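# Stow earphones in chest drawer and close it

## Task

Place the coiled earphones inside the small chest's open drawer, then push the drawer closed, with the chest still standing upright at the end.

## Robot and tools

Robot: two Franka FR3 seven-joint arms, left_arm and right_arm, each carrying a Robotiq 140 two-finger gripper and a wrist camera. The fingers can fold at a hinge: a part held near the fingertips (the outer quarter of each pad) gets the requested squeeze. A part held deeper toward the palm may be pulled in, held loosely, squeezed too hard or dropped. A finger pushed tip-first into a surface folds easily unless fully closed, so a descent may continue with little sign of contact and a later grip can fail.

Frames: the scene frame has its origin at table-top height midway between the nominal arm bases, +z up, +x away from the robot over the table, left_arm on the +y side (not the image's left). Actual bases: left_arm at (-0.026, +0.384, +0.017) m, right_arm at (-0.059, -0.449, +0.017) m, each with a tiny yaw. Each arm reports its hand pose (end_effector_position in metres, end_effector_quat_wxyz) in its own base frame, and all offsets for that arm are along its own base axes, turning about its Hand target position. Fixed cameras and the table use the scene frame. In the gripper's own axes the fingers point along +z and close along y; end_effector_position is the point between the closed pads, and the fingertips extend about 33 mm past it at gaps up to 40 mm, only about 9 mm when wide open. Reported poses may be off by a few centimetres.

execute_actions(actions, cameras): actions is a list of actions; each action is a table of up to 15 rows run at 1/30 s per row (0.5 s per action; a short table repeats its last row). Every row holds 18 numbers in [-1, 1], both arms always included: left dx, dy, dz, rx, ry, rz, gripper position, force_limit, speed, then the same nine for the right. dx to rz are an offset, not a pose, measured from that arm's Hand target at the start of the action (every row counts from that same start). Scale: 1.0 = 0.6 m or 180 degrees; rx, ry, rz form one rotation vector. Repeating an offset moves further. Sending six zeros re-requests the current Hand target. Gripper numbers are absolute commands, and 0 counts as a command, so resend the previous values to leave a gripper unchanged. Per control step the controller limits the command to 70 mm and 16 degrees from the measured pose, so the arm may lag; if it settles short, send the remaining distance. Images return only when actions is empty or cameras lists names.

move(target, speed, blend, blocking, cameras): target is one 18-number row or a list of up to 15 rows, in the same layout and scale; every row is an offset from the Hand targets at the call's start, not from the previous row. speed is the top path speed in m/s (0.002 to 2, default 0.25; rotation capped at twice that in rad/s and at 2.5 rad/s), one value or one per target. blend (m) rounds corners of a list; 0 stops at each. Paths are straight, avoid nothing, finish together, and stop after 10 s. The result adds a move: line (done, off_target, moving, held, fault, plus limits such as paced or held); done means within 3 mm and 2 degrees, not that nothing is touched. Faster moves hit harder and stray more.

wait(seconds 0 to 10) lets time pass holding commands. stop brakes a running move. zoom_image(camera, region [x0, y0, x1, y1] in pixels, at most 504 by 504) enlarges part of the latest image from cam_high, cam_left_wrist or cam_right_wrist (all 896x504). clear_fault(arm) clears a reported torque or force fault. read_manual gives licence text. finished_scene(scene) ends the scene irreversibly; the goal must hold with the robot idle.

Gripper numbers: position +1 is fully open (140 mm), pads touch near -0.8, -1 closes until blocked. force_limit sets squeeze (about 14 N at -1, 40 N at 0, 58 N at +1 for a slow close); speed sets finger speed (about 30 mm/s at -1, 140 at 0, 250 at +1); a fast close grips much harder. Both start at +1. After closing, confirm object_status = 2 (stopped on something while closing); 0 = moving, 1 = blocked while opening, 3 = reached the command or pads met (maybe empty). To grip harder, raise force_limit and change position slightly (e.g. -1 to -0.98); to soften, open and reclose slowly. position_measured is in counts: 3 open, about 75 = 100 mm, 139 = 60 mm, 200 = 20 mm, 230 pads touching.

Other result lines: Hand target (the base for the next offsets), Tool commands, joint positions and velocities, Joint torques and External joint torques, Flange force in gripper axes (noisy, includes held weight), a 7x7 Wrist depth grid per wrist camera in mm ('-' means no reading), and step readings of positions for action calls.

Avoid: dropping or flinging the earphones, anything leaving the table, knocking the chest over, slamming the drawer or hitting fixed things. Limits: 85 N contact force per arm, contact torque 85 N m on the first four joints and 11 N m on the wrist joints; exceeding these, a joint range or a joint speed stops the arm until clear_fault. Never let the grippers or arms press on each other, and do not clamp one gripper on the other's fingers. Hard grips on a part still resting on something, strong pushes or twists load the gripper. Long stretched or loaded holds heat motors (MOTOR HOT, then an over-temperature stop of 30 to 60 s). Large wrist turns can swing the elbow.

Each tool is called by a JSON object that holds its "fn" and its "kwargs".

## Session

{"fn": "execute_actions", "kwargs": {"actions": []}}

Scene clock: 0.00 s.
left_arm: end_effector_position=(+0.4274, -0.2475, +0.1376) position_measured=3 object_status=3 end_effector_quat_wxyz=(-0.050, +0.219, +0.922, -0.314) | right_arm: end_effector_position=(+0.5438, +0.0718, +0.1622) position_measured=3 object_status=3 end_effector_quat_wxyz=(-0.026, +0.731, -0.671, +0.122)
Joint positions: left_arm=[-0.414 0.064 0.219 -2.309 -0.761 2.078 2.325] | right_arm=[0.131 -0.061 0.062 -2.365 -0.262 2.475 0.299]
Joint velocities: within noise
Joint torques (N m): no reading
External joint torques (N m): no reading
Flange force (N): no reading
Wrist depth (mm): cam_left_wrist=[594 476 371 304 258 223 196 / 749 531 400 325 272 235 204 / 820 594 439 349 289 245 214 / 968 118 471 373 308 137 217 / - 109 507 408 327 137 96 / - 217 256 373 352 295 101 / - 222 253 339 384 310 -] | cam_right_wrist=[347 331 314 300 287 274 263 / 359 342 324 310 296 282 270 / 374 355 335 319 303 290 278 / 386 124 347 329 314 138 283 / - 114 360 341 322 138 101 / - 391 373 351 334 320 96 / - 408 374 364 345 330 -]
Hand target: left_arm +0.4274, -0.2475, +0.1376; -0.050, +0.219, +0.922, -0.314 | right_arm +0.5438, +0.0718, +0.1622; -0.026, +0.731, -0.671, +0.122
Tool commands: left_gripper/position=+1.0 left_gripper/force_limit=+1.0 left_gripper/speed=+1.0 right_gripper/position=+1.0 right_gripper/force_limit=+1.0 right_gripper/speed=+1.0

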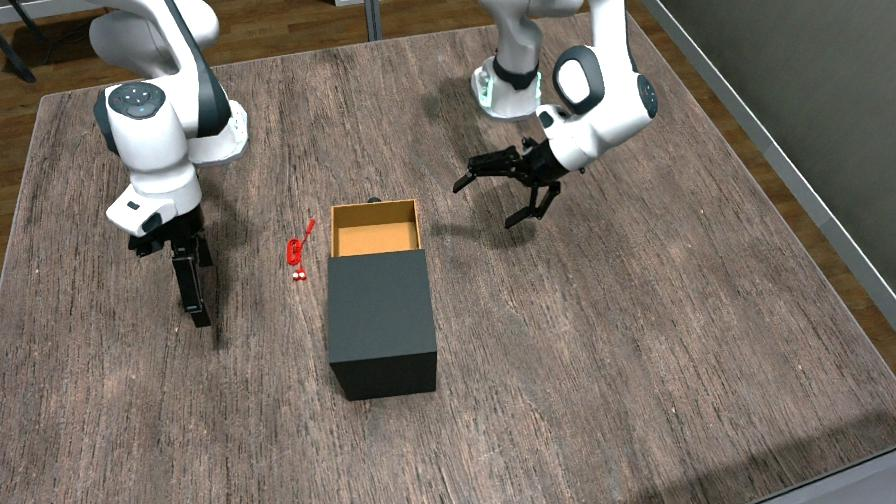

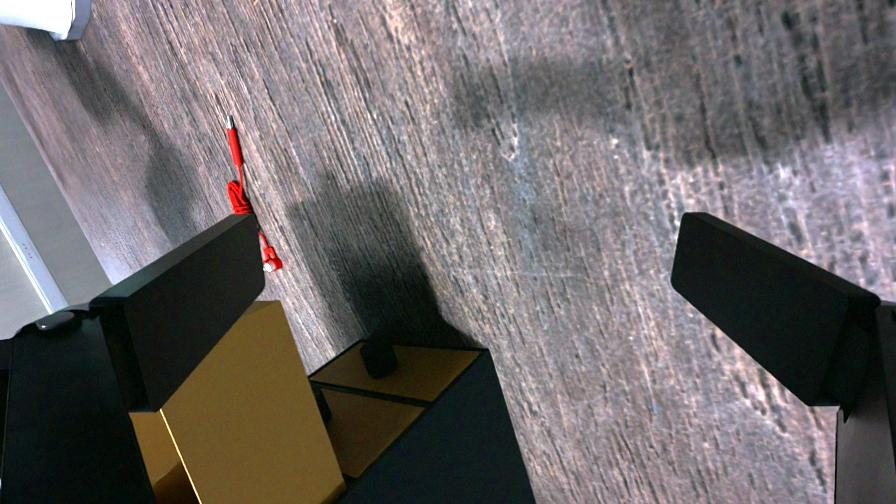

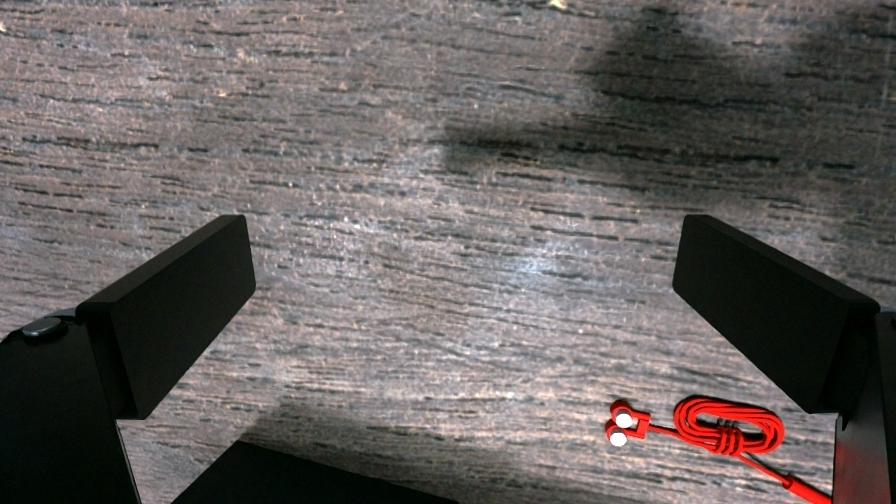

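{"fn": "zoom_image", "kwargs": {"camera": "cam_high", "region": [240, 170, 480, 410]}}

{"fn": "zoom_image", "kwargs": {"camera": "cam_left_wrist", "region": [150, 90, 550, 504]}}

{"fn": "zoom_image", "kwargs": {"camera": "cam_right_wrist", "region": [560, 370, 860, 504]}}

Scaled by 2.100 from the camera's 896x504 image, which has a finer 1280x720 frame.

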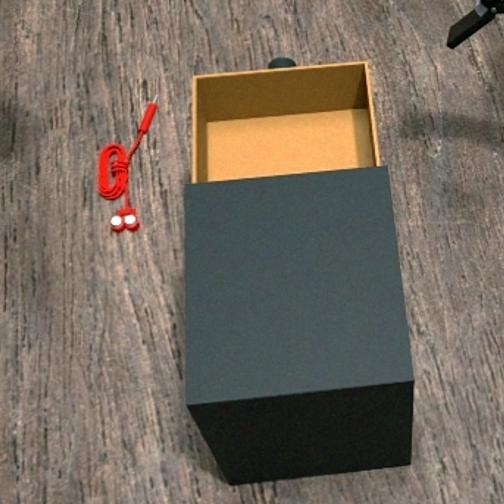

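Scaled by 1.217 from the camera's 896x504 image, which has a finer 1280x720 frame.

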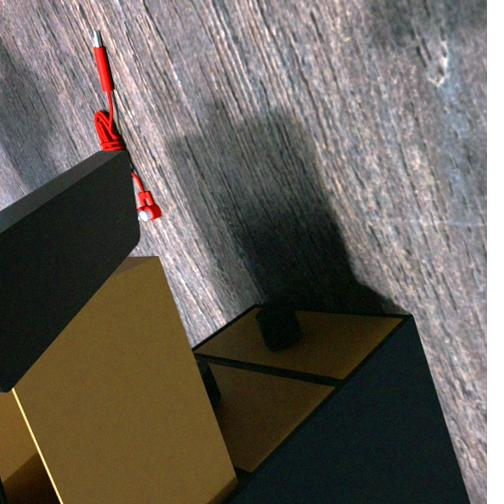

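Scaled by 1.680 from the camera's 896x504 image, which has a finer 1280x720 frame.

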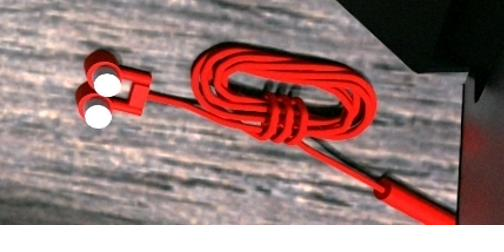

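{"fn": "move", "kwargs": {"target": [0, 0.1, 0.333, 0, 0, 0, 1, 1, 1, -0.34, 0.214, 0.063, 0.0875, 0.0187, -0.5242, 0.2, 0, 0], "speed": 0.3, "cameras": ["all"]}}

Scene clock: 12.33 s.
left_arm: end_effector_position=(+0.4277, -0.1892, +0.3373) position_measured=3 object_status=3 end_effector_quat_wxyz=(-0.048, +0.222, +0.921, -0.316) | right_arm: end_effector_position=(+0.3400, +0.1997, +0.1993) position_measured=104 object_status=3 end_effector_quat_wxyz=(+0.000, -0.005, +1.000, +0.000)
Joint positions: left_arm=[-0.342 -0.187 0.29 -2.075 -0.559 1.649 2.098] | right_arm=[-0.043 -0.522 0.544 -2.573 0.303 2.096 1.846]
Joint velocities: left_arm=[within noise] | right_arm=[-0.001 0 0 0 0.001 0 0.006]
Joint torques (N m): left_arm=[1.03 -22.72 -1.59 24.37 -0.06 1.22 -0.26] | right_arm=[-0.2 -11.23 -6.53 24.68 1.26 2.16 0.16]
External joint torques (N m): left_arm=[1.11 1.35 0.05 0.47 0.53 -0.07 -0.19] | right_arm=[-0.2 -1.02 0.57 1.65 0.54 -0.27 0.16]
Flange force (N): left_arm=[-4.4 2.3 -2.6] | right_arm=[0.0 2.2 -4.3]
Wrist depth (mm): cam_left_wrist=[657 744 635 529 445 387 338 / 2985 935 698 568 472 408 354 / 2478 935 760 615 503 426 374 / 419 118 742 600 538 137 378 / - 109 541 455 558 128 96 / - 102 1106 457 582 521 - / - - 1221 460 640 549 -] | cam_right_wrist=[315 318 319 321 322 324 323 / 330 334 336 337 339 340 341 / 350 349 353 354 356 358 359 / 368 367 149 374 151 375 382 / - 88 389 398 393 94 88 / - - 421 423 421 - - / - - 448 454 441 - -]
Hand target: left_arm +0.4274, -0.1875, +0.3374; -0.050, +0.219, +0.922, -0.314 | right_arm +0.3398, +0.2002, +0.2000; +0.000, -0.001, +1.000, +0.001
Off the commanded pose: left_arm 0.002 m, 0 deg | right_arm 0.001 m, 0 deg.
move: done

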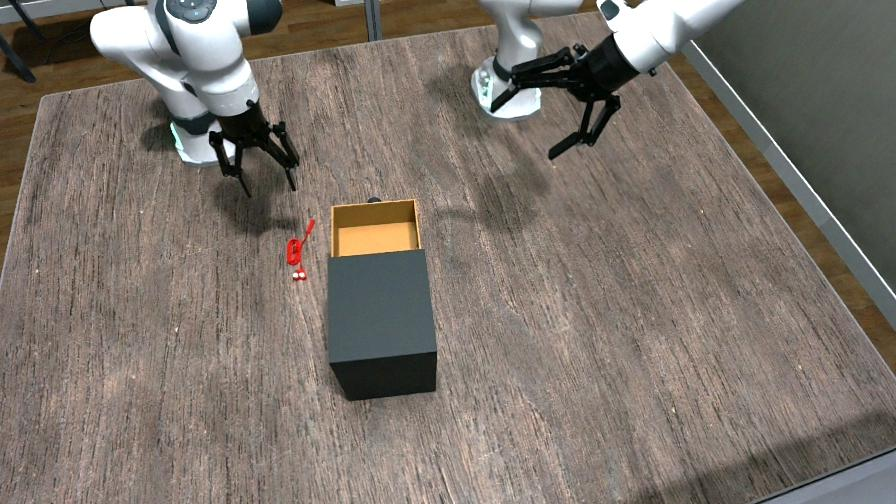

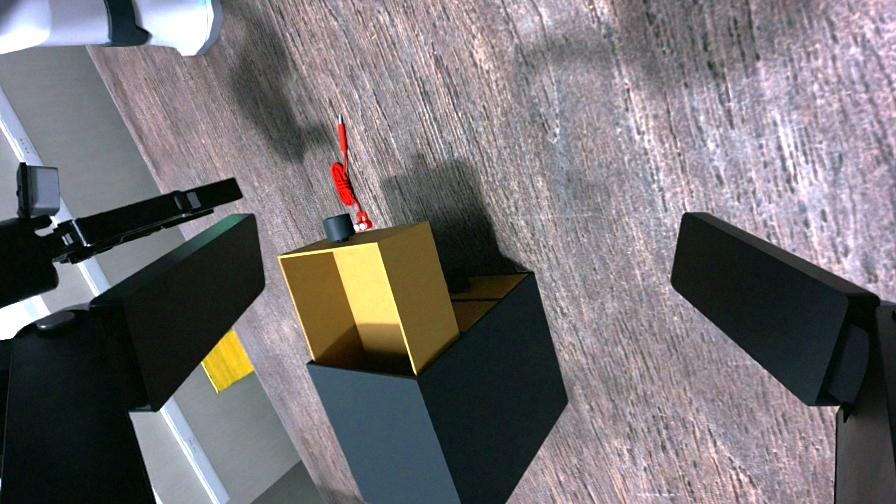

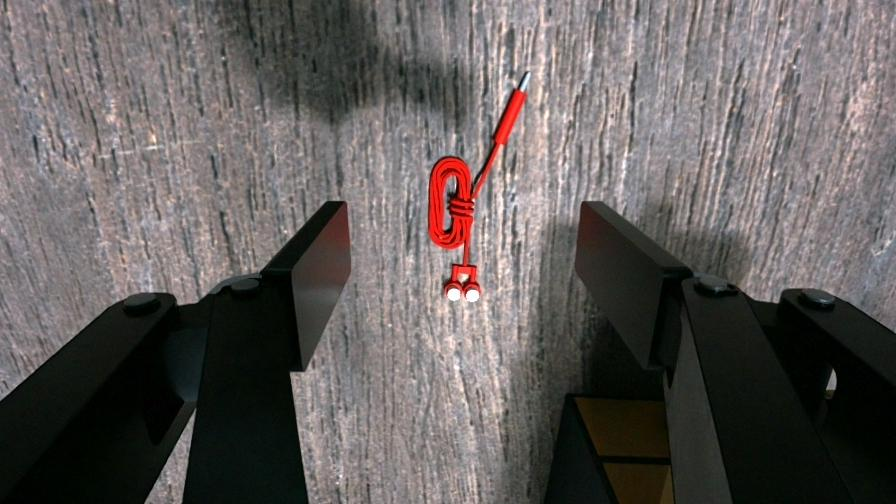

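{"fn": "zoom_image", "kwargs": {"camera": "cam_left_wrist", "region": [250, 190, 590, 504]}}

{"fn": "zoom_image", "kwargs": {"camera": "cam_right_wrist", "region": [340, 50, 600, 310]}}

Scaled by 1.482 from the camera's 896x504 image, which has a finer 1280x720 frame.

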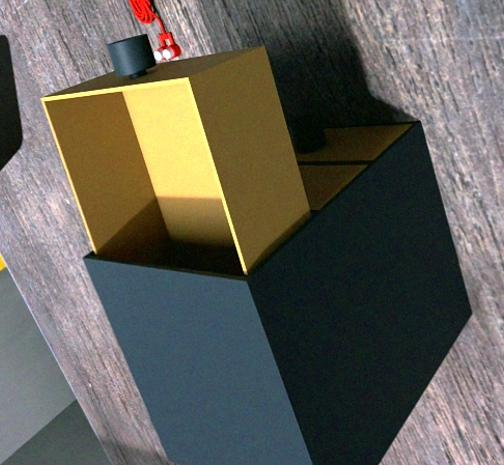

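Scaled by 1.938 from the camera's 896x504 image, which has a finer 1280x720 frame.

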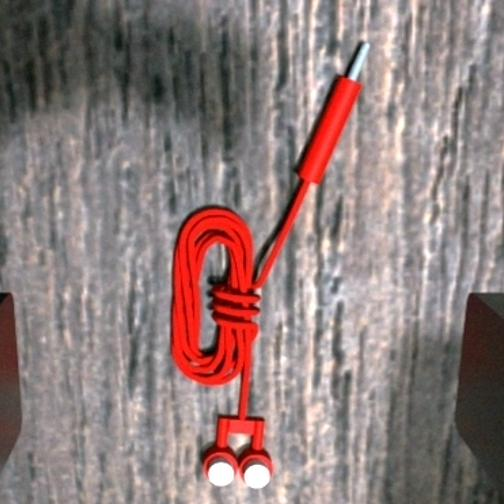

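{"fn": "move", "kwargs": {"target": [[0, 0, 0, 0, 0, 0, 1, 1, 1, 0.057, 0.003, -0.2167, 0, 0, 0, 0.1, 0, 0], [0, 0, 0, 0, 0, 0, 1, 1, 1, 0.057, 0.003, -0.3, 0, 0, 0, 0.1, 0, 0]], "speed": [0.2, 0.05], "blend": [0.01, 0], "cameras": ["cam_right_wrist", "cam_high"]}}

Scene clock: 21.67 s.
left_arm: end_effector_position=(+0.4277, -0.1892, +0.3373) position_measured=3 object_status=3 end_effector_quat_wxyz=(-0.048, +0.222, +0.921, -0.316) | right_arm: end_effector_position=(+0.3731, +0.2012, +0.0199) position_measured=117 object_status=3 end_effector_quat_wxyz=(-0.001, -0.003, +1.000, +0.000)
Joint positions: left_arm=[-0.342 -0.187 0.29 -2.075 -0.559 1.649 2.097] | right_arm=[-0.204 0.04 0.688 -2.651 -0.054 2.68 2.096]
Joint velocities: left_arm=[within noise] | right_arm=[0.001 -0.001 0.001 0 0 0 0.007]
Joint torques (N m): left_arm=[0.96 -22.67 -1.48 24.33 -0.06 1.23 -0.29] | right_arm=[0.96 -19.63 0.54 18.58 0.25 2.74 0.25]
External joint torques (N m): left_arm=[1.02 1.28 0.14 0.53 0.53 -0.05 -0.22] | right_arm=[0.91 0.17 -0.2 1.43 -0.13 0.31 0.25]
Flange force (N): left_arm=[-4.4 2.2 -2.7] | right_arm=[-4.9 4.4 3.6]
Wrist depth (mm): cam_left_wrist=[642 755 642 524 446 387 341 / 1101 925 696 559 473 406 354 / 411 968 735 609 500 428 372 / 432 118 580 600 536 137 378 / - 110 552 500 559 128 96 / - 102 1203 457 586 522 - / - 2383 1271 468 663 554 -] | cam_right_wrist=[153 153 155 155 156 156 158 / 160 161 162 163 164 164 165 / 169 170 171 170 172 173 174 / 178 179 176 177 178 182 184 / - 83 186 192 190 88 91 / - - 203 203 205 - - / - - 217 217 219 - -]
Hand target: left_arm +0.4274, -0.1875, +0.3374; -0.050, +0.219, +0.922, -0.314 | right_arm +0.3740, +0.2020, +0.0200; +0.000, -0.001, +1.000, +0.001
Off the commanded pose: left_arm 0.002 m, 0 deg | right_arm 0.001 m, 0 deg.
move: done
Images, in order (width x height): cam_high 896x504, cam_right_wrist 896x504.

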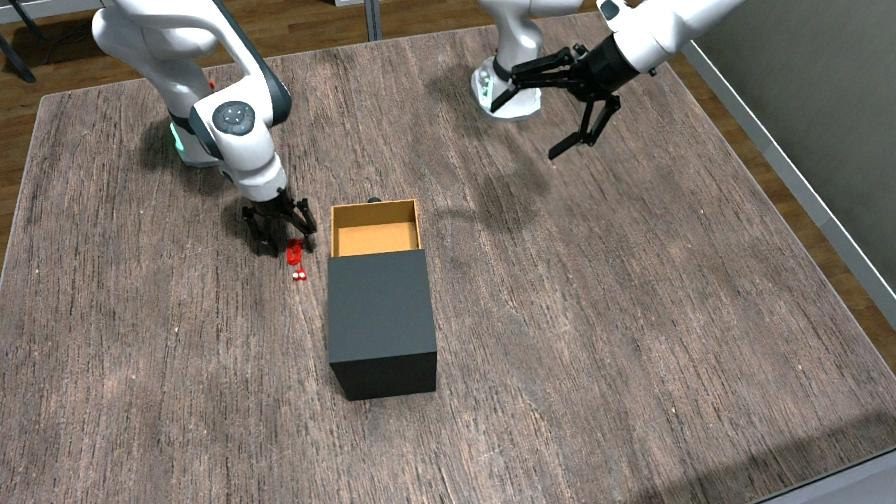

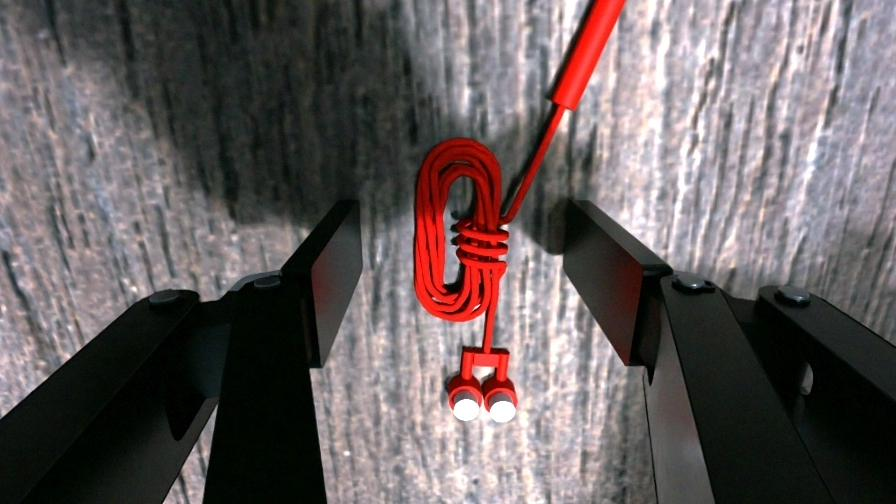

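{"fn": "execute_actions", "kwargs": {"actions": [[[0,0,0,0,0,0,1,1,1, 0,0,-0.0025,0,0,0,0.1,0,0]],[[0,0,0,0,0,0,1,1,1, 0,0,0,0,0,0,-1,-1,-1]],[[0,0,0,0,0,0,1,1,1, 0,0,0,0,0,0,-1,-1,-1]],[[0,0,0,0,0,0,1,1,1, 0,0,0,0,0,0,-1,-1,-1]],[[0,0,0,0,0,0,1,1,1, 0,0,0,0,0,0,-1,-1,-1]]], "cameras": ["cam_right_wrist"]}}

Scene clock: 25.60 s.
left_arm: end_effector_position=(+0.4277, -0.1892, +0.3373) position_measured=3 object_status=3 end_effector_quat_wxyz=(-0.048, +0.222, +0.921, -0.316) | right_arm: end_effector_position=(+0.3736, +0.2018, +0.0188) position_measured=211 object_status=0 end_effector_quat_wxyz=(+0.000, -0.003, +1.000, +0.000)
Joint positions: left_arm=[-0.342 -0.187 0.29 -2.075 -0.559 1.649 2.097] | right_arm=[-0.204 0.046 0.687 -2.65 -0.065 2.684 2.106]
Joint torques (N m): left_arm=[1 -22.65 -1.54 24.34 -0.07 1.22 -0.26] | right_arm=[0.6 -19.12 0.88 17.88 0.3 2.74 0.2]
External joint torques (N m): left_arm=[1.04 1.43 0.06 0.47 0.52 -0.06 -0.2] | right_arm=[0.67 0.81 0.15 0.74 -0.09 0.3 0.2]
External joint torques at the end of the 1st action: left_arm=[1.02 1.45 0.16 0.41 0.53 -0.07 -0.17] | right_arm=[0.44 0.15 0.02 1.38 -0.07 0.25 0.25]
External joint torques at the end of the 2nd action: left_arm=[0.9 1.54 -0.1 0.39 0.52 -0.09 -0.19] | right_arm=[0.5 0.16 0.14 1.24 -0.15 0.31 0.25]
External joint torques at the end of the 3rd action: left_arm=[0.84 1.55 0.02 0.43 0.52 -0.07 -0.21] | right_arm=[0.5 0.25 0.11 1.21 -0.14 0.29 0.18]
External joint torques at the end of the 4th action: left_arm=[0.95 1.41 0.1 0.44 0.54 -0.07 -0.22] | right_arm=[0.4 0.28 -0.03 1.22 -0.13 0.3 0.22]
Flange force (N): left_arm=[-4.7 2.4 -2.6] | right_arm=[-4.1 4.0 5.2]
Flange force at the end of the 1st action (N): left_arm=[-4.6 2.6 -2.6] | right_arm=[-4.5 3.8 2.8]
Flange force at the end of the 2nd action (N): left_arm=[-4.8 2.3 -2.3] | right_arm=[-4.2 3.9 3.3]
Flange force at the end of the 3rd action (N): left_arm=[-5.0 2.4 -2.5] | right_arm=[-4.3 3.7 3.3]
Flange force at the end of the 4th action (N): left_arm=[-4.6 2.3 -2.6] | right_arm=[-4.6 3.6 3.7]
Wrist depth (mm): cam_left_wrist=[637 762 644 528 446 388 343 / - 932 690 562 471 404 355 / 419 949 744 607 504 429 370 / 429 118 542 610 534 137 381 / - 109 551 486 554 128 96 / - 101 567 449 586 525 - / - - 1311 463 645 554 -] | cam_right_wrist=[152 152 153 154 154 155 157 / 159 160 161 162 162 163 164 / 168 168 169 168 171 172 173 / 177 178 177 123 179 182 183 / 188 186 - 94 94 189 194 / - - - - 67 - 204 / - - - - - - -]
Hand target: left_arm +0.4274, -0.1875, +0.3374; -0.050, +0.219, +0.922, -0.314 | right_arm +0.3740, +0.2020, +0.0185; +0.000, -0.001, +1.000, +0.001
Off the commanded pose: left_arm 0.002 m, 0 deg | right_arm 0.001 m, 0 deg.
Step readings (end_effector_position of left_arm | right_arm; steps 1 to 15: 1st action; 16 to 30: 2nd action; 31 to 45: 3rd action; 46 to 60: 4th action; 61 to 75: 5th action):
0: (+0.4277, -0.1892, +0.3373) | (+0.3731, +0.2012, +0.0200)
1: (+0.4277, -0.1892, +0.3373) | (+0.3732, +0.2013, +0.0199)
2: (+0.4277, -0.1892, +0.3373) | (+0.3732, +0.2014, +0.0196)
4: (+0.4277, -0.1892, +0.3373) | (+0.3729, +0.2015, +0.0189)
8: (+0.4277, -0.1892, +0.3373) | (+0.3728, +0.2015, +0.0185)
15: (+0.4277, -0.1892, +0.3373) | (+0.3730, +0.2016, +0.0185)
16: (+0.4277, -0.1892, +0.3373) | (+0.3730, +0.2016, +0.0185)
17: (+0.4277, -0.1892, +0.3373) | (+0.3730, +0.2016, +0.0185)
19: (+0.4277, -0.1892, +0.3373) | (+0.3730, +0.2016, +0.0185)
23: (+0.4277, -0.1892, +0.3373) | (+0.3730, +0.2016, +0.0185)
30: (+0.4277, -0.1892, +0.3373) | (+0.3730, +0.2016, +0.0185)
31: (+0.4277, -0.1892, +0.3373) | (+0.3730, +0.2016, +0.0185)
32: (+0.4277, -0.1892, +0.3373) | (+0.3730, +0.2016, +0.0185)
34: (+0.4277, -0.1892, +0.3373) | (+0.3730, +0.2016, +0.0185)
38: (+0.4277, -0.1892, +0.3373) | (+0.3730, +0.2016, +0.0185)
45: (+0.4277, -0.1892, +0.3373) | (+0.3730, +0.2016, +0.0185)
46: (+0.4277, -0.1892, +0.3373) | (+0.3730, +0.2016, +0.0185)
47: (+0.4277, -0.1892, +0.3373) | (+0.3730, +0.2016, +0.0185)
49: (+0.4277, -0.1892, +0.3373) | (+0.3730, +0.2016, +0.0185)
53: (+0.4277, -0.1892, +0.3373) | (+0.3730, +0.2016, +0.0185)
60: (+0.4277, -0.1892, +0.3373) | (+0.3730, +0.2016, +0.0185)
61: (+0.4277, -0.1892, +0.3373) | (+0.3730, +0.2016, +0.0185)
62: (+0.4277, -0.1892, +0.3373) | (+0.3730, +0.2016, +0.0185)
64: (+0.4277, -0.1892, +0.3373) | (+0.3730, +0.2016, +0.0185)
68: (+0.4277, -0.1892, +0.3373) | (+0.3730, +0.2016, +0.0185)
75: (+0.4277, -0.1892, +0.3373) | (+0.3733, +0.2018, +0.0187)
Images, in order (width x height): cam_right_wrist 896x504.

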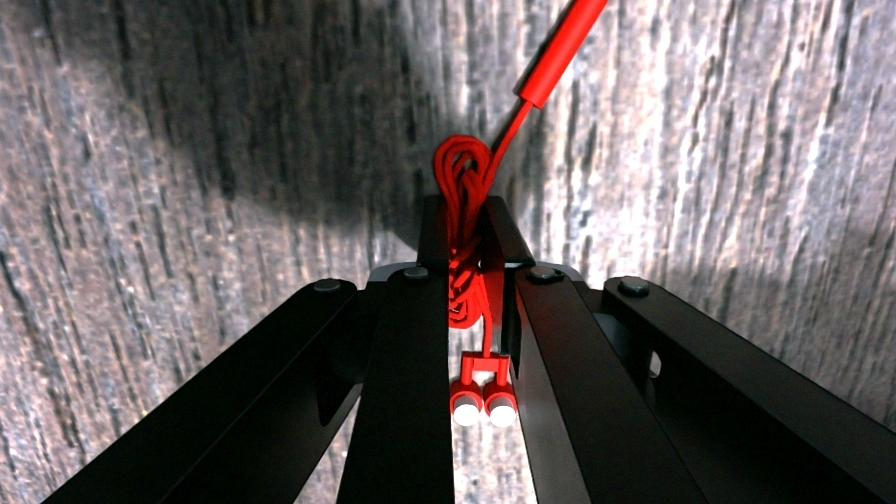

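{"fn": "execute_actions", "kwargs": {"actions": [[[0,0,0,0,0,0,1,1,1, 0,0,0,0,0,0,-1,-1,-1]]]}}

Scene clock: 26.47 s.
left_arm: end_effector_position=(+0.4277, -0.1892, +0.3373) position_measured=3 object_status=3 end_effector_quat_wxyz=(-0.048, +0.222, +0.921, -0.316) | right_arm: end_effector_position=(+0.3736, +0.2018, +0.0188) position_measured=211 object_status=2 end_effector_quat_wxyz=(+0.000, -0.003, +1.000, +0.000)
Joint positions: left_arm=[-0.342 -0.187 0.29 -2.075 -0.559 1.649 2.097] | right_arm=[-0.204 0.046 0.687 -2.65 -0.065 2.684 2.106]
Joint torques (N m): left_arm=[0.98 -22.66 -1.52 24.39 -0.05 1.21 -0.2] | right_arm=[0.55 -19.01 0.86 17.87 0.31 2.74 0.17]
External joint torques (N m): left_arm=[1.07 1.44 0.14 0.46 0.55 -0.08 -0.14] | right_arm=[0.59 0.91 0.11 0.79 -0.07 0.31 0.17]
Flange force (N): left_arm=[-4.6 2.6 -2.7] | right_arm=[-4.5 3.9 5.4]
Wrist depth (mm): cam_left_wrist=[650 751 637 529 445 387 341 / 423 918 702 562 472 408 356 / 416 972 742 610 504 431 371 / 435 118 541 603 531 137 377 / - 109 1024 451 558 128 96 / - 102 1116 461 589 522 - / - - 1277 482 650 553 -] | cam_right_wrist=[151 152 153 154 153 155 157 / 159 160 161 162 163 163 164 / 168 169 169 168 171 172 173 / 177 177 177 124 179 182 183 / 188 186 - 94 94 189 194 / - - - - 67 - 204 / - - - - - - -]
Hand target: left_arm +0.4274, -0.1875, +0.3374; -0.050, +0.219, +0.922, -0.314 | right_arm +0.3740, +0.2020, +0.0185; +0.000, -0.001, +1.000, +0.001
Off the commanded pose: left_arm 0.002 m, 0 deg | right_arm 0.001 m, 0 deg.
Step readings (end_effector_position of left_arm | right_arm):
0: (+0.4277, -0.1892, +0.3373) | (+0.3736, +0.2018, +0.0188)
1: (+0.4277, -0.1892, +0.3373) | (+0.3736, +0.2018, +0.0188)
2: (+0.4277, -0.1892, +0.3373) | (+0.3736, +0.2018, +0.0188)
4: (+0.4277, -0.1892, +0.3373) | (+0.3736, +0.2018, +0.0188)
8: (+0.4277, -0.1892, +0.3373) | (+0.3736, +0.2018, +0.0188)
15: (+0.4277, -0.1892, +0.3373) | (+0.3736, +0.2018, +0.0188)

{"fn": "move", "kwargs": {"target": [[0, 0, 0, 0, 0, 0, 1, 1, 1, 0, 0, 0.1, 0, 0, 0, -1, -1, -1], [0, 0, 0, 0, 0, 0, 1, 1, 1, 0, 0, 0.569, 0, 0, 0, -1, -1, -1], [0, 0, 0, 0, 0, 0, 1, 1, 1, 0.143, 0.163, 0.569, 0, 0, 0, -1, -1, -1]], "speed": [0.08, 0.25, 0.25], "blend": [0.02, 0.05, 0], "cameras": ["all"]}}

Scene clock: 31.67 s.
left_arm: end_effector_position=(+0.4277, -0.1892, +0.3373) position_measured=3 object_status=3 end_effector_quat_wxyz=(-0.048, +0.222, +0.921, -0.316) | right_arm: end_effector_position=(+0.4600, +0.2999, +0.3601) position_measured=211 object_status=2 end_effector_quat_wxyz=(+0.001, -0.004, +1.000, +0.002)
Joint positions: left_arm=[-0.342 -0.187 0.29 -2.075 -0.559 1.649 2.097] | right_arm=[-0.114 -0.057 0.67 -1.761 0.039 1.719 2.113]
Joint velocities: left_arm=[within noise] | right_arm=[-0.001 0 0 -0.001 0.001 0 0.007]
Joint torques (N m): left_arm=[0.97 -22.72 -1.48 24.33 -0.07 1.22 -0.23] | right_arm=[0.42 -22.76 -0.64 26.32 0.74 2.18 0.22]
External joint torques (N m): left_arm=[0.94 1.4 0.04 0.43 0.51 -0.07 -0.17] | right_arm=[0.51 0.04 0.64 1.79 -0.12 -0.26 0.22]
Flange force (N): left_arm=[-4.5 2.3 -2.4] | right_arm=[-6.4 5.8 -5.7]
Wrist depth (mm): cam_left_wrist=[639 755 649 528 445 386 339 / 2528 921 702 563 472 408 357 / - 1041 760 603 505 428 371 / - 119 552 613 533 137 378 / - 109 1003 447 558 128 96 / - 101 1087 449 583 523 - / - 2429 1158 464 652 549 -] | cam_right_wrist=[458 459 465 466 472 472 473 / 483 484 488 490 348 490 499 / 509 513 514 358 358 356 525 / 535 540 538 123 119 374 557 / 566 564 - 94 94 574 591 / 595 - - - 67 - 621 / - - - - - - -]
Hand target: left_arm +0.4274, -0.1875, +0.3374; -0.050, +0.219, +0.922, -0.314 | right_arm +0.4598, +0.2998, +0.3599; +0.000, -0.001, +1.000, +0.001
Off the commanded pose: left_arm 0.002 m, 0 deg | right_arm 0.000 m, 0 deg.
move: done

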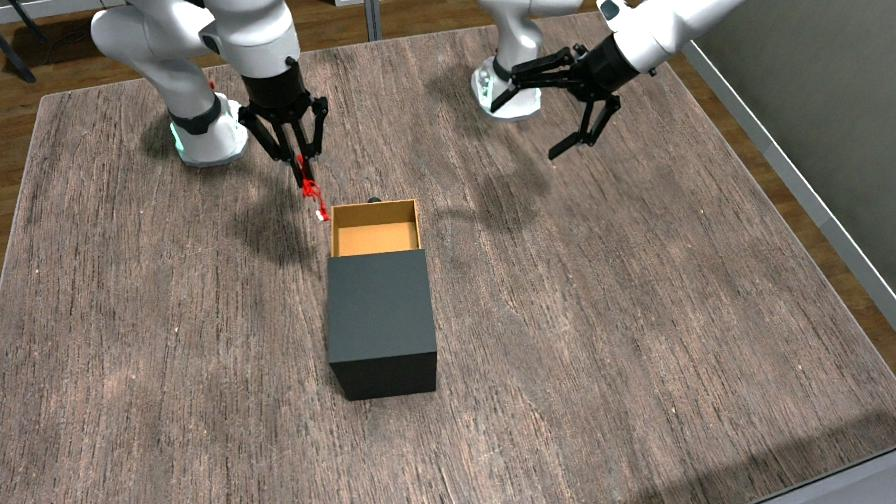

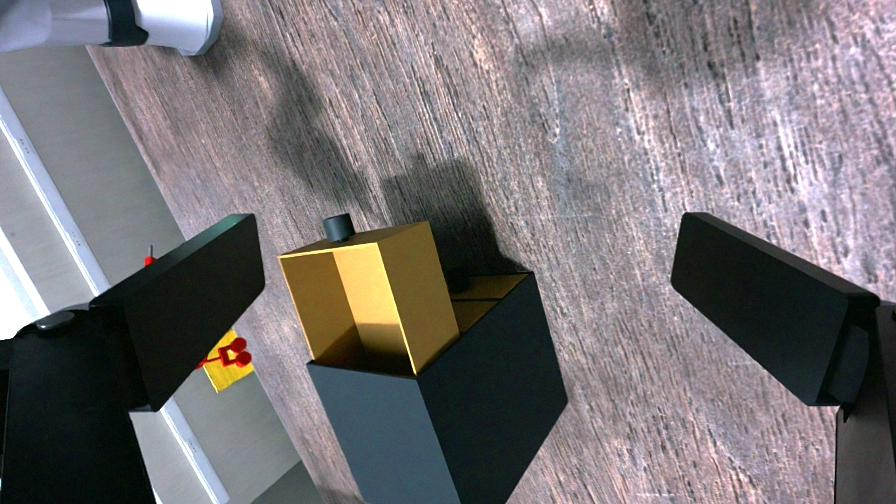

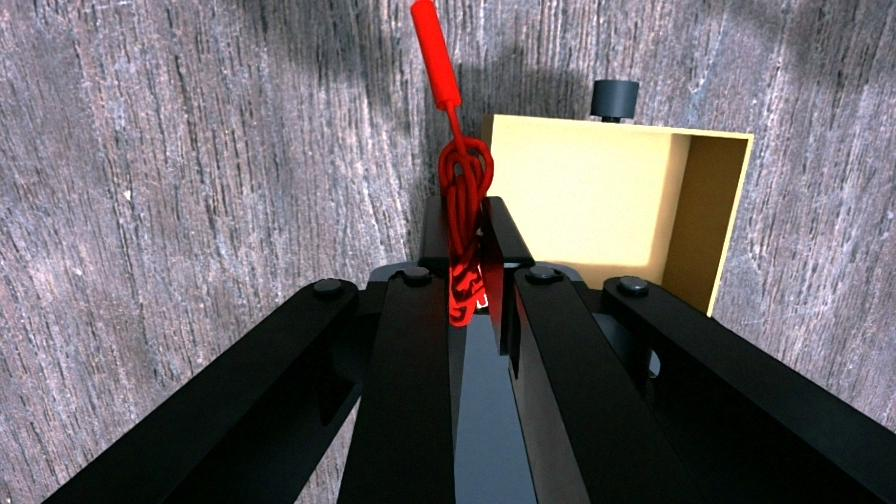

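{"fn": "zoom_image", "kwargs": {"camera": "cam_right_wrist", "region": [400, 60, 800, 340]}}

{"fn": "zoom_image", "kwargs": {"camera": "cam_high", "region": [240, 120, 450, 280]}}

Scaled by 1.260 from the camera's 896x504 image, which has a finer 1280x720 frame.

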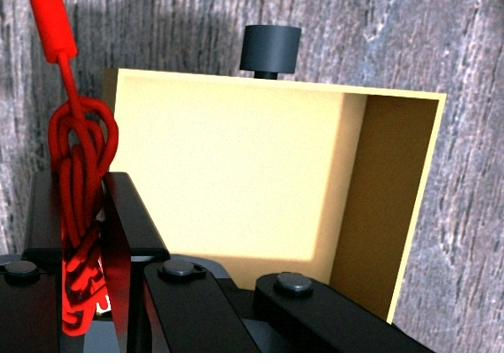

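Scaled by 2.400 from the camera's 896x504 image, which has a finer 1280x720 frame.

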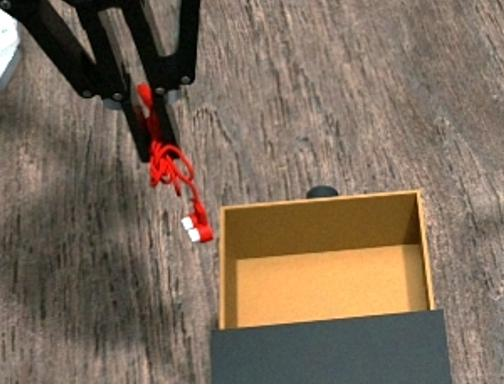

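{"fn": "move", "kwargs": {"target": [0, 0, 0, 0, 0, 0, 1, 1, 1, 0.0703, 0.1953, 0, 0, 0, 0.2556, -1, -1, -1], "speed": 0.3, "cameras": ["all"]}}

Scene clock: 41.73 s.
left_arm: end_effector_position=(+0.4277, -0.1892, +0.3373) position_measured=3 object_status=3 end_effector_quat_wxyz=(-0.048, +0.222, +0.921, -0.316) | right_arm: end_effector_position=(+0.5023, +0.4169, +0.3599) position_measured=211 object_status=2 end_effector_quat_wxyz=(+0.000, -0.387, +0.922, +0.001)
Joint positions: left_arm=[-0.342 -0.187 0.29 -2.075 -0.559 1.649 2.097] | right_arm=[0.079 0.425 0.829 -1.269 -0.307 1.568 1.635]
Joint velocities: left_arm=[within noise] | right_arm=[0.001 -0.001 0 0.001 0 -0.001 -0.006]
Joint torques (N m): left_arm=[0.91 -22.65 -1.52 24.36 -0.06 1.21 -0.22] | right_arm=[0.62 -36.72 9.63 24.43 0.69 2.19 -0.19]
External joint torques (N m): left_arm=[0.9 1.39 0.02 0.5 0.52 -0.08 -0.16] | right_arm=[0.64 0.22 0.55 1.58 -0.13 -0.26 -0.19]
Flange force (N): left_arm=[-4.7 2.3 -2.6] | right_arm=[-13.5 -0.6 -7.6]
Wrist depth (mm): cam_left_wrist=[661 746 637 529 450 385 339 / 2232 925 690 563 473 406 355 / - 1020 765 606 508 429 371 / - 118 553 621 533 137 377 / - 109 548 481 562 128 96 / - 318 1186 458 586 525 - / - 315 1209 470 650 551 -] | cam_right_wrist=[455 460 461 298 461 470 470 / 478 478 330 340 482 493 494 / 506 509 274 347 351 520 523 / 528 281 282 123 539 548 554 / 557 296 - 94 94 570 593 / 593 - - - 67 - 618 / - - - - - - -]
Hand target: left_arm +0.4274, -0.1875, +0.3374; -0.050, +0.219, +0.922, -0.314 | right_arm +0.5020, +0.4169, +0.3599; +0.000, -0.391, +0.920, +0.001
Off the commanded pose: left_arm 0.002 m, 0 deg | right_arm 0.000 m, 1 deg.
move: done

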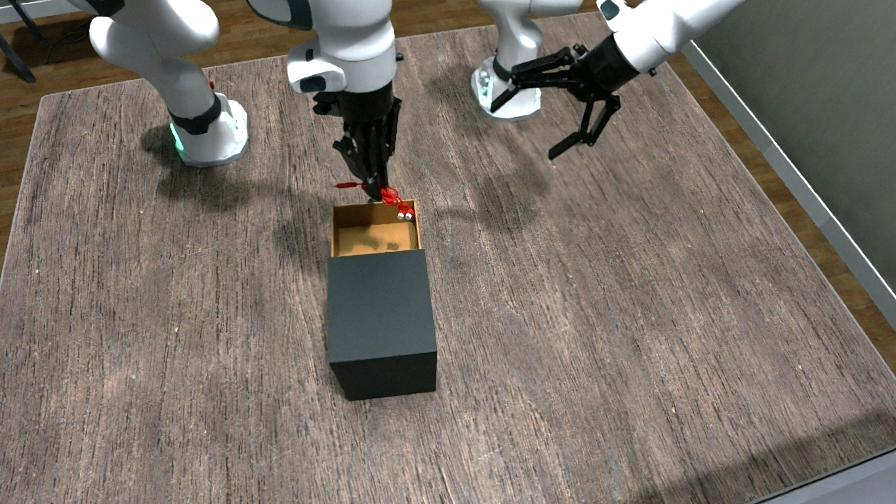

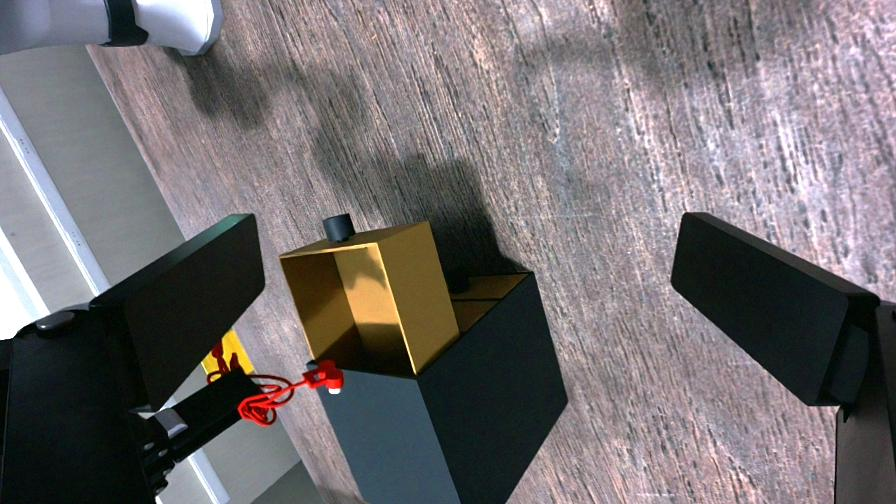

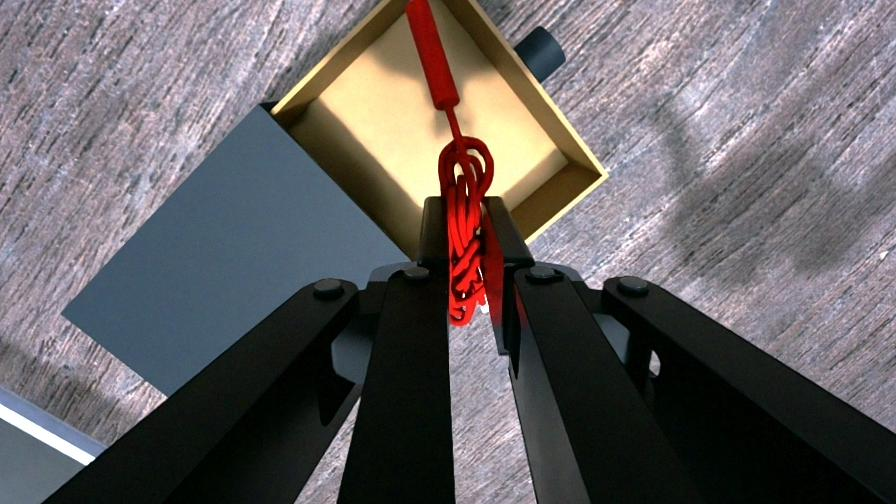

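{"fn": "move", "kwargs": {"target": [[0, 0, 0, 0, 0, 0, 1, 1, 1, -0.0082, -0.0043, -0.2, 0, 0, 0, -1, -1, -1], [0, 0, 0, 0, 0, 0, 1, 1, 1, -0.0082, -0.0043, -0.275, 0, 0, 0, -1, -1, -1]], "speed": [0.2, 0.06], "blend": [0.015, 0], "cameras": ["all"]}}

Scene clock: 48.80 s.
left_arm: end_effector_position=(+0.4277, -0.1892, +0.3373) position_measured=3 object_status=3 end_effector_quat_wxyz=(-0.048, +0.222, +0.921, -0.316) | right_arm: end_effector_position=(+0.4963, +0.4139, +0.1950) position_measured=211 object_status=2 end_effector_quat_wxyz=(-0.002, -0.394, +0.919, +0.001)
Joint positions: left_arm=[-0.342 -0.187 0.29 -2.075 -0.559 1.649 2.097] | right_arm=[0.007 0.434 0.805 -1.692 -0.333 1.98 1.663]
Joint velocities: left_arm=[within noise] | right_arm=[-0.001 -0.001 -0.001 0.001 0 0.005 0.004]
Joint torques (N m): left_arm=[0.99 -22.68 -1.55 24.38 -0.07 1.22 -0.31] | right_arm=[0.98 -36.03 9.78 23.88 0.66 2.72 0.21]
External joint torques (N m): left_arm=[1.04 1.34 0.06 0.52 0.52 -0.07 -0.24] | right_arm=[1.17 -0.59 -0.13 0.81 -0.09 0.3 0.21]
Flange force (N): left_arm=[-4.6 2.2 -2.7] | right_arm=[-4.7 1.3 -0.6]
Wrist depth (mm): cam_left_wrist=[647 751 647 527 447 387 339 / - 911 708 567 474 409 353 / 2753 1024 767 609 502 426 373 / 2478 118 552 623 534 137 379 / - 109 396 486 556 128 96 / - 301 421 455 589 524 - / - 292 1347 454 663 553 -] | cam_right_wrist=[307 110 166 167 127 311 318 / 116 173 175 177 171 330 335 / 147 179 182 183 190 345 354 / 158 187 190 119 196 169 374 / 115 117 - 94 94 139 396 / - - - - 67 - 417 / - - - - - - -]
Hand target: left_arm +0.4274, -0.1875, +0.3374; -0.050, +0.219, +0.922, -0.314 | right_arm +0.4971, +0.4144, +0.1949; +0.000, -0.391, +0.920, +0.001
Off the commanded pose: left_arm 0.002 m, 0 deg | right_arm 0.001 m, 0 deg.
move: done

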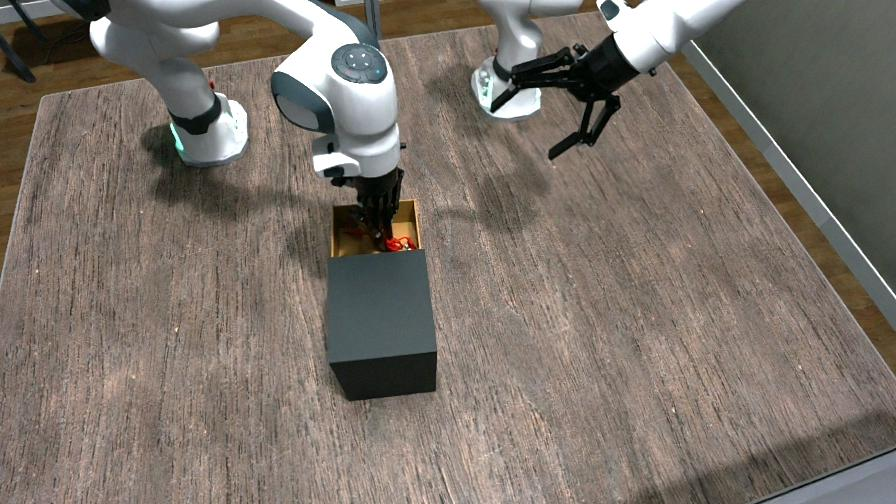

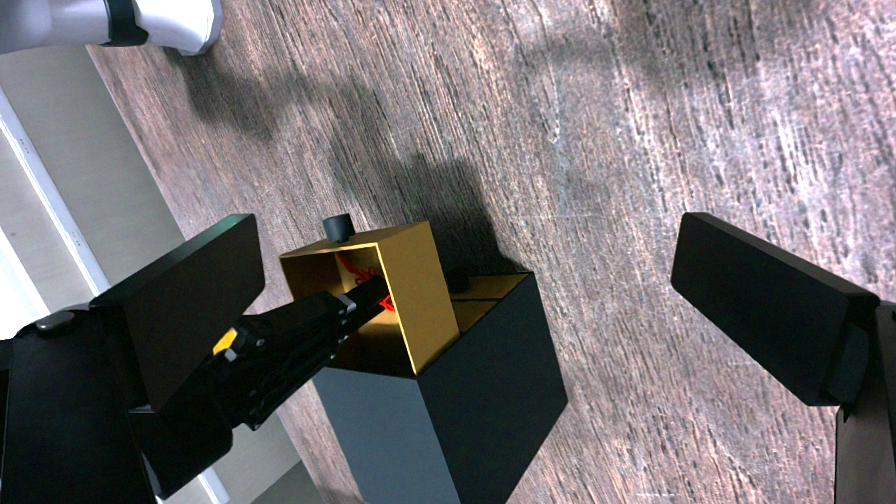

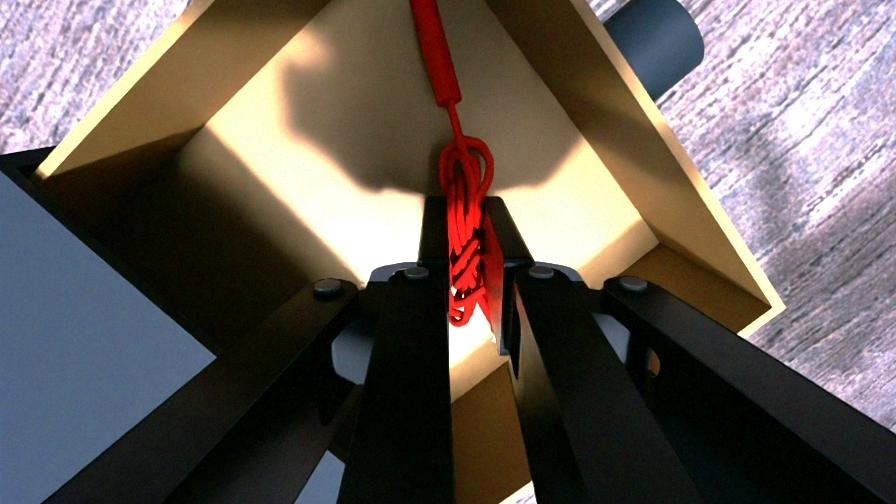

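{"fn": "move", "kwargs": {"target": [[0, 0, 0, 0, 0, 0, 1, 1, 1, 0, 0, -0.015, 0, 0, 0, -1, -1, -1], [0, 0, 0, 0, 0, 0, 1, 1, 1, 0, 0, -0.015, 0, 0, 0, -0.35, -1, -1]], "speed": 0.05, "cameras": ["all"]}}

Scene clock: 51.40 s.
left_arm: end_effector_position=(+0.4277, -0.1892, +0.3373) position_measured=3 object_status=3 end_effector_quat_wxyz=(-0.048, +0.222, +0.921, -0.316) | right_arm: end_effector_position=(+0.4968, +0.4141, +0.1864) position_measured=173 object_status=0 end_effector_quat_wxyz=(-0.001, -0.393, +0.919, +0.001)
Joint positions: left_arm=[-0.342 -0.187 0.29 -2.075 -0.559 1.649 2.097] | right_arm=[0.013 0.44 0.796 -1.705 -0.339 2 1.667]
Joint torques (N m): left_arm=[0.96 -22.7 -1.48 24.41 -0.07 1.23 -0.22] | right_arm=[0.97 -36.25 9.99 23.7 0.87 2.74 0.17]
External joint torques (N m): left_arm=[1.03 1.45 0.15 0.47 0.53 -0.06 -0.16] | right_arm=[0.86 -0.36 -0.26 0.68 0.12 0.3 0.17]
Flange force (N): left_arm=[-4.8 2.6 -2.7] | right_arm=[-3.8 0.8 -0.3]
Wrist depth (mm): cam_left_wrist=[637 749 642 529 447 386 340 / - 942 706 567 476 404 353 / - 1011 762 604 503 426 371 / - 118 765 607 536 136 379 / - 109 408 448 562 128 96 / - 302 473 441 579 523 - / - 293 1142 463 652 549 -] | cam_right_wrist=[297 116 160 161 126 302 309 / - 158 166 169 169 321 326 / 139 170 173 171 179 163 345 / 176 178 179 169 158 157 364 / - 106 94 195 111 94 381 / - - - 203 70 - - / - - - 177 - - -]
Hand target: left_arm +0.4274, -0.1875, +0.3374; -0.050, +0.219, +0.922, -0.314 | right_arm +0.4971, +0.4144, +0.1859; +0.000, -0.391, +0.920, +0.001
Off the commanded pose: left_arm 0.002 m, 0 deg | right_arm 0.001 m, 0 deg.
move: done

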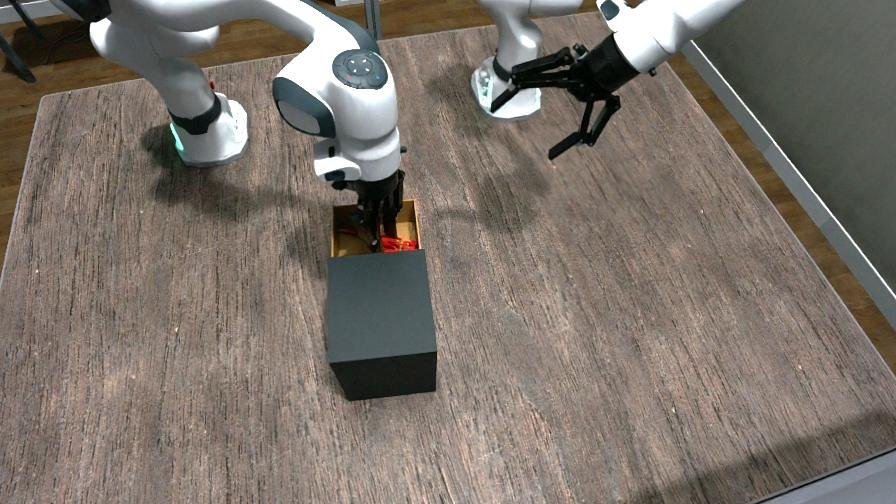

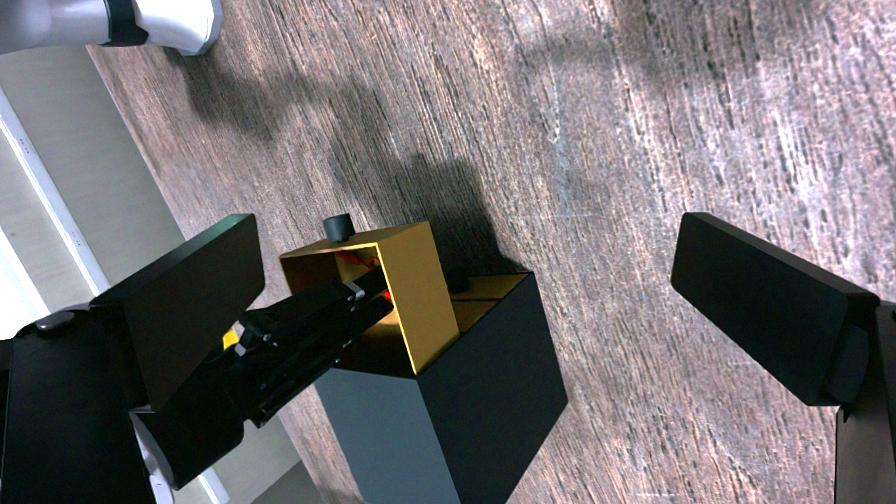

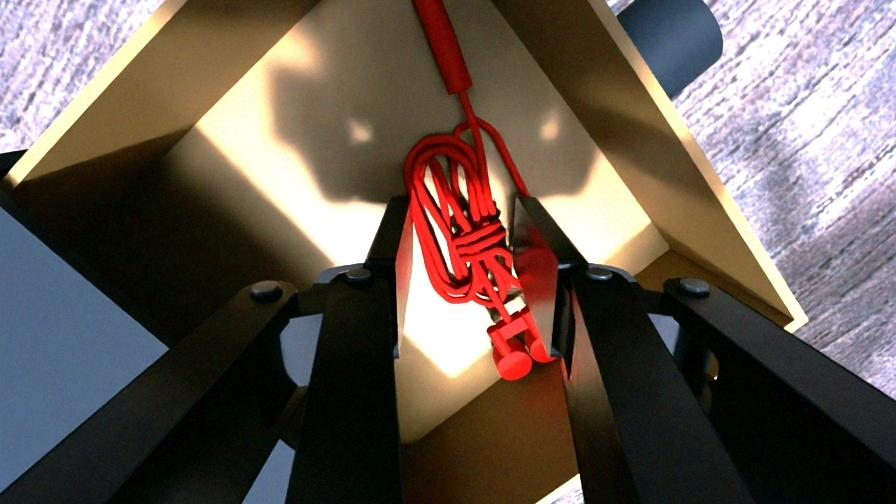

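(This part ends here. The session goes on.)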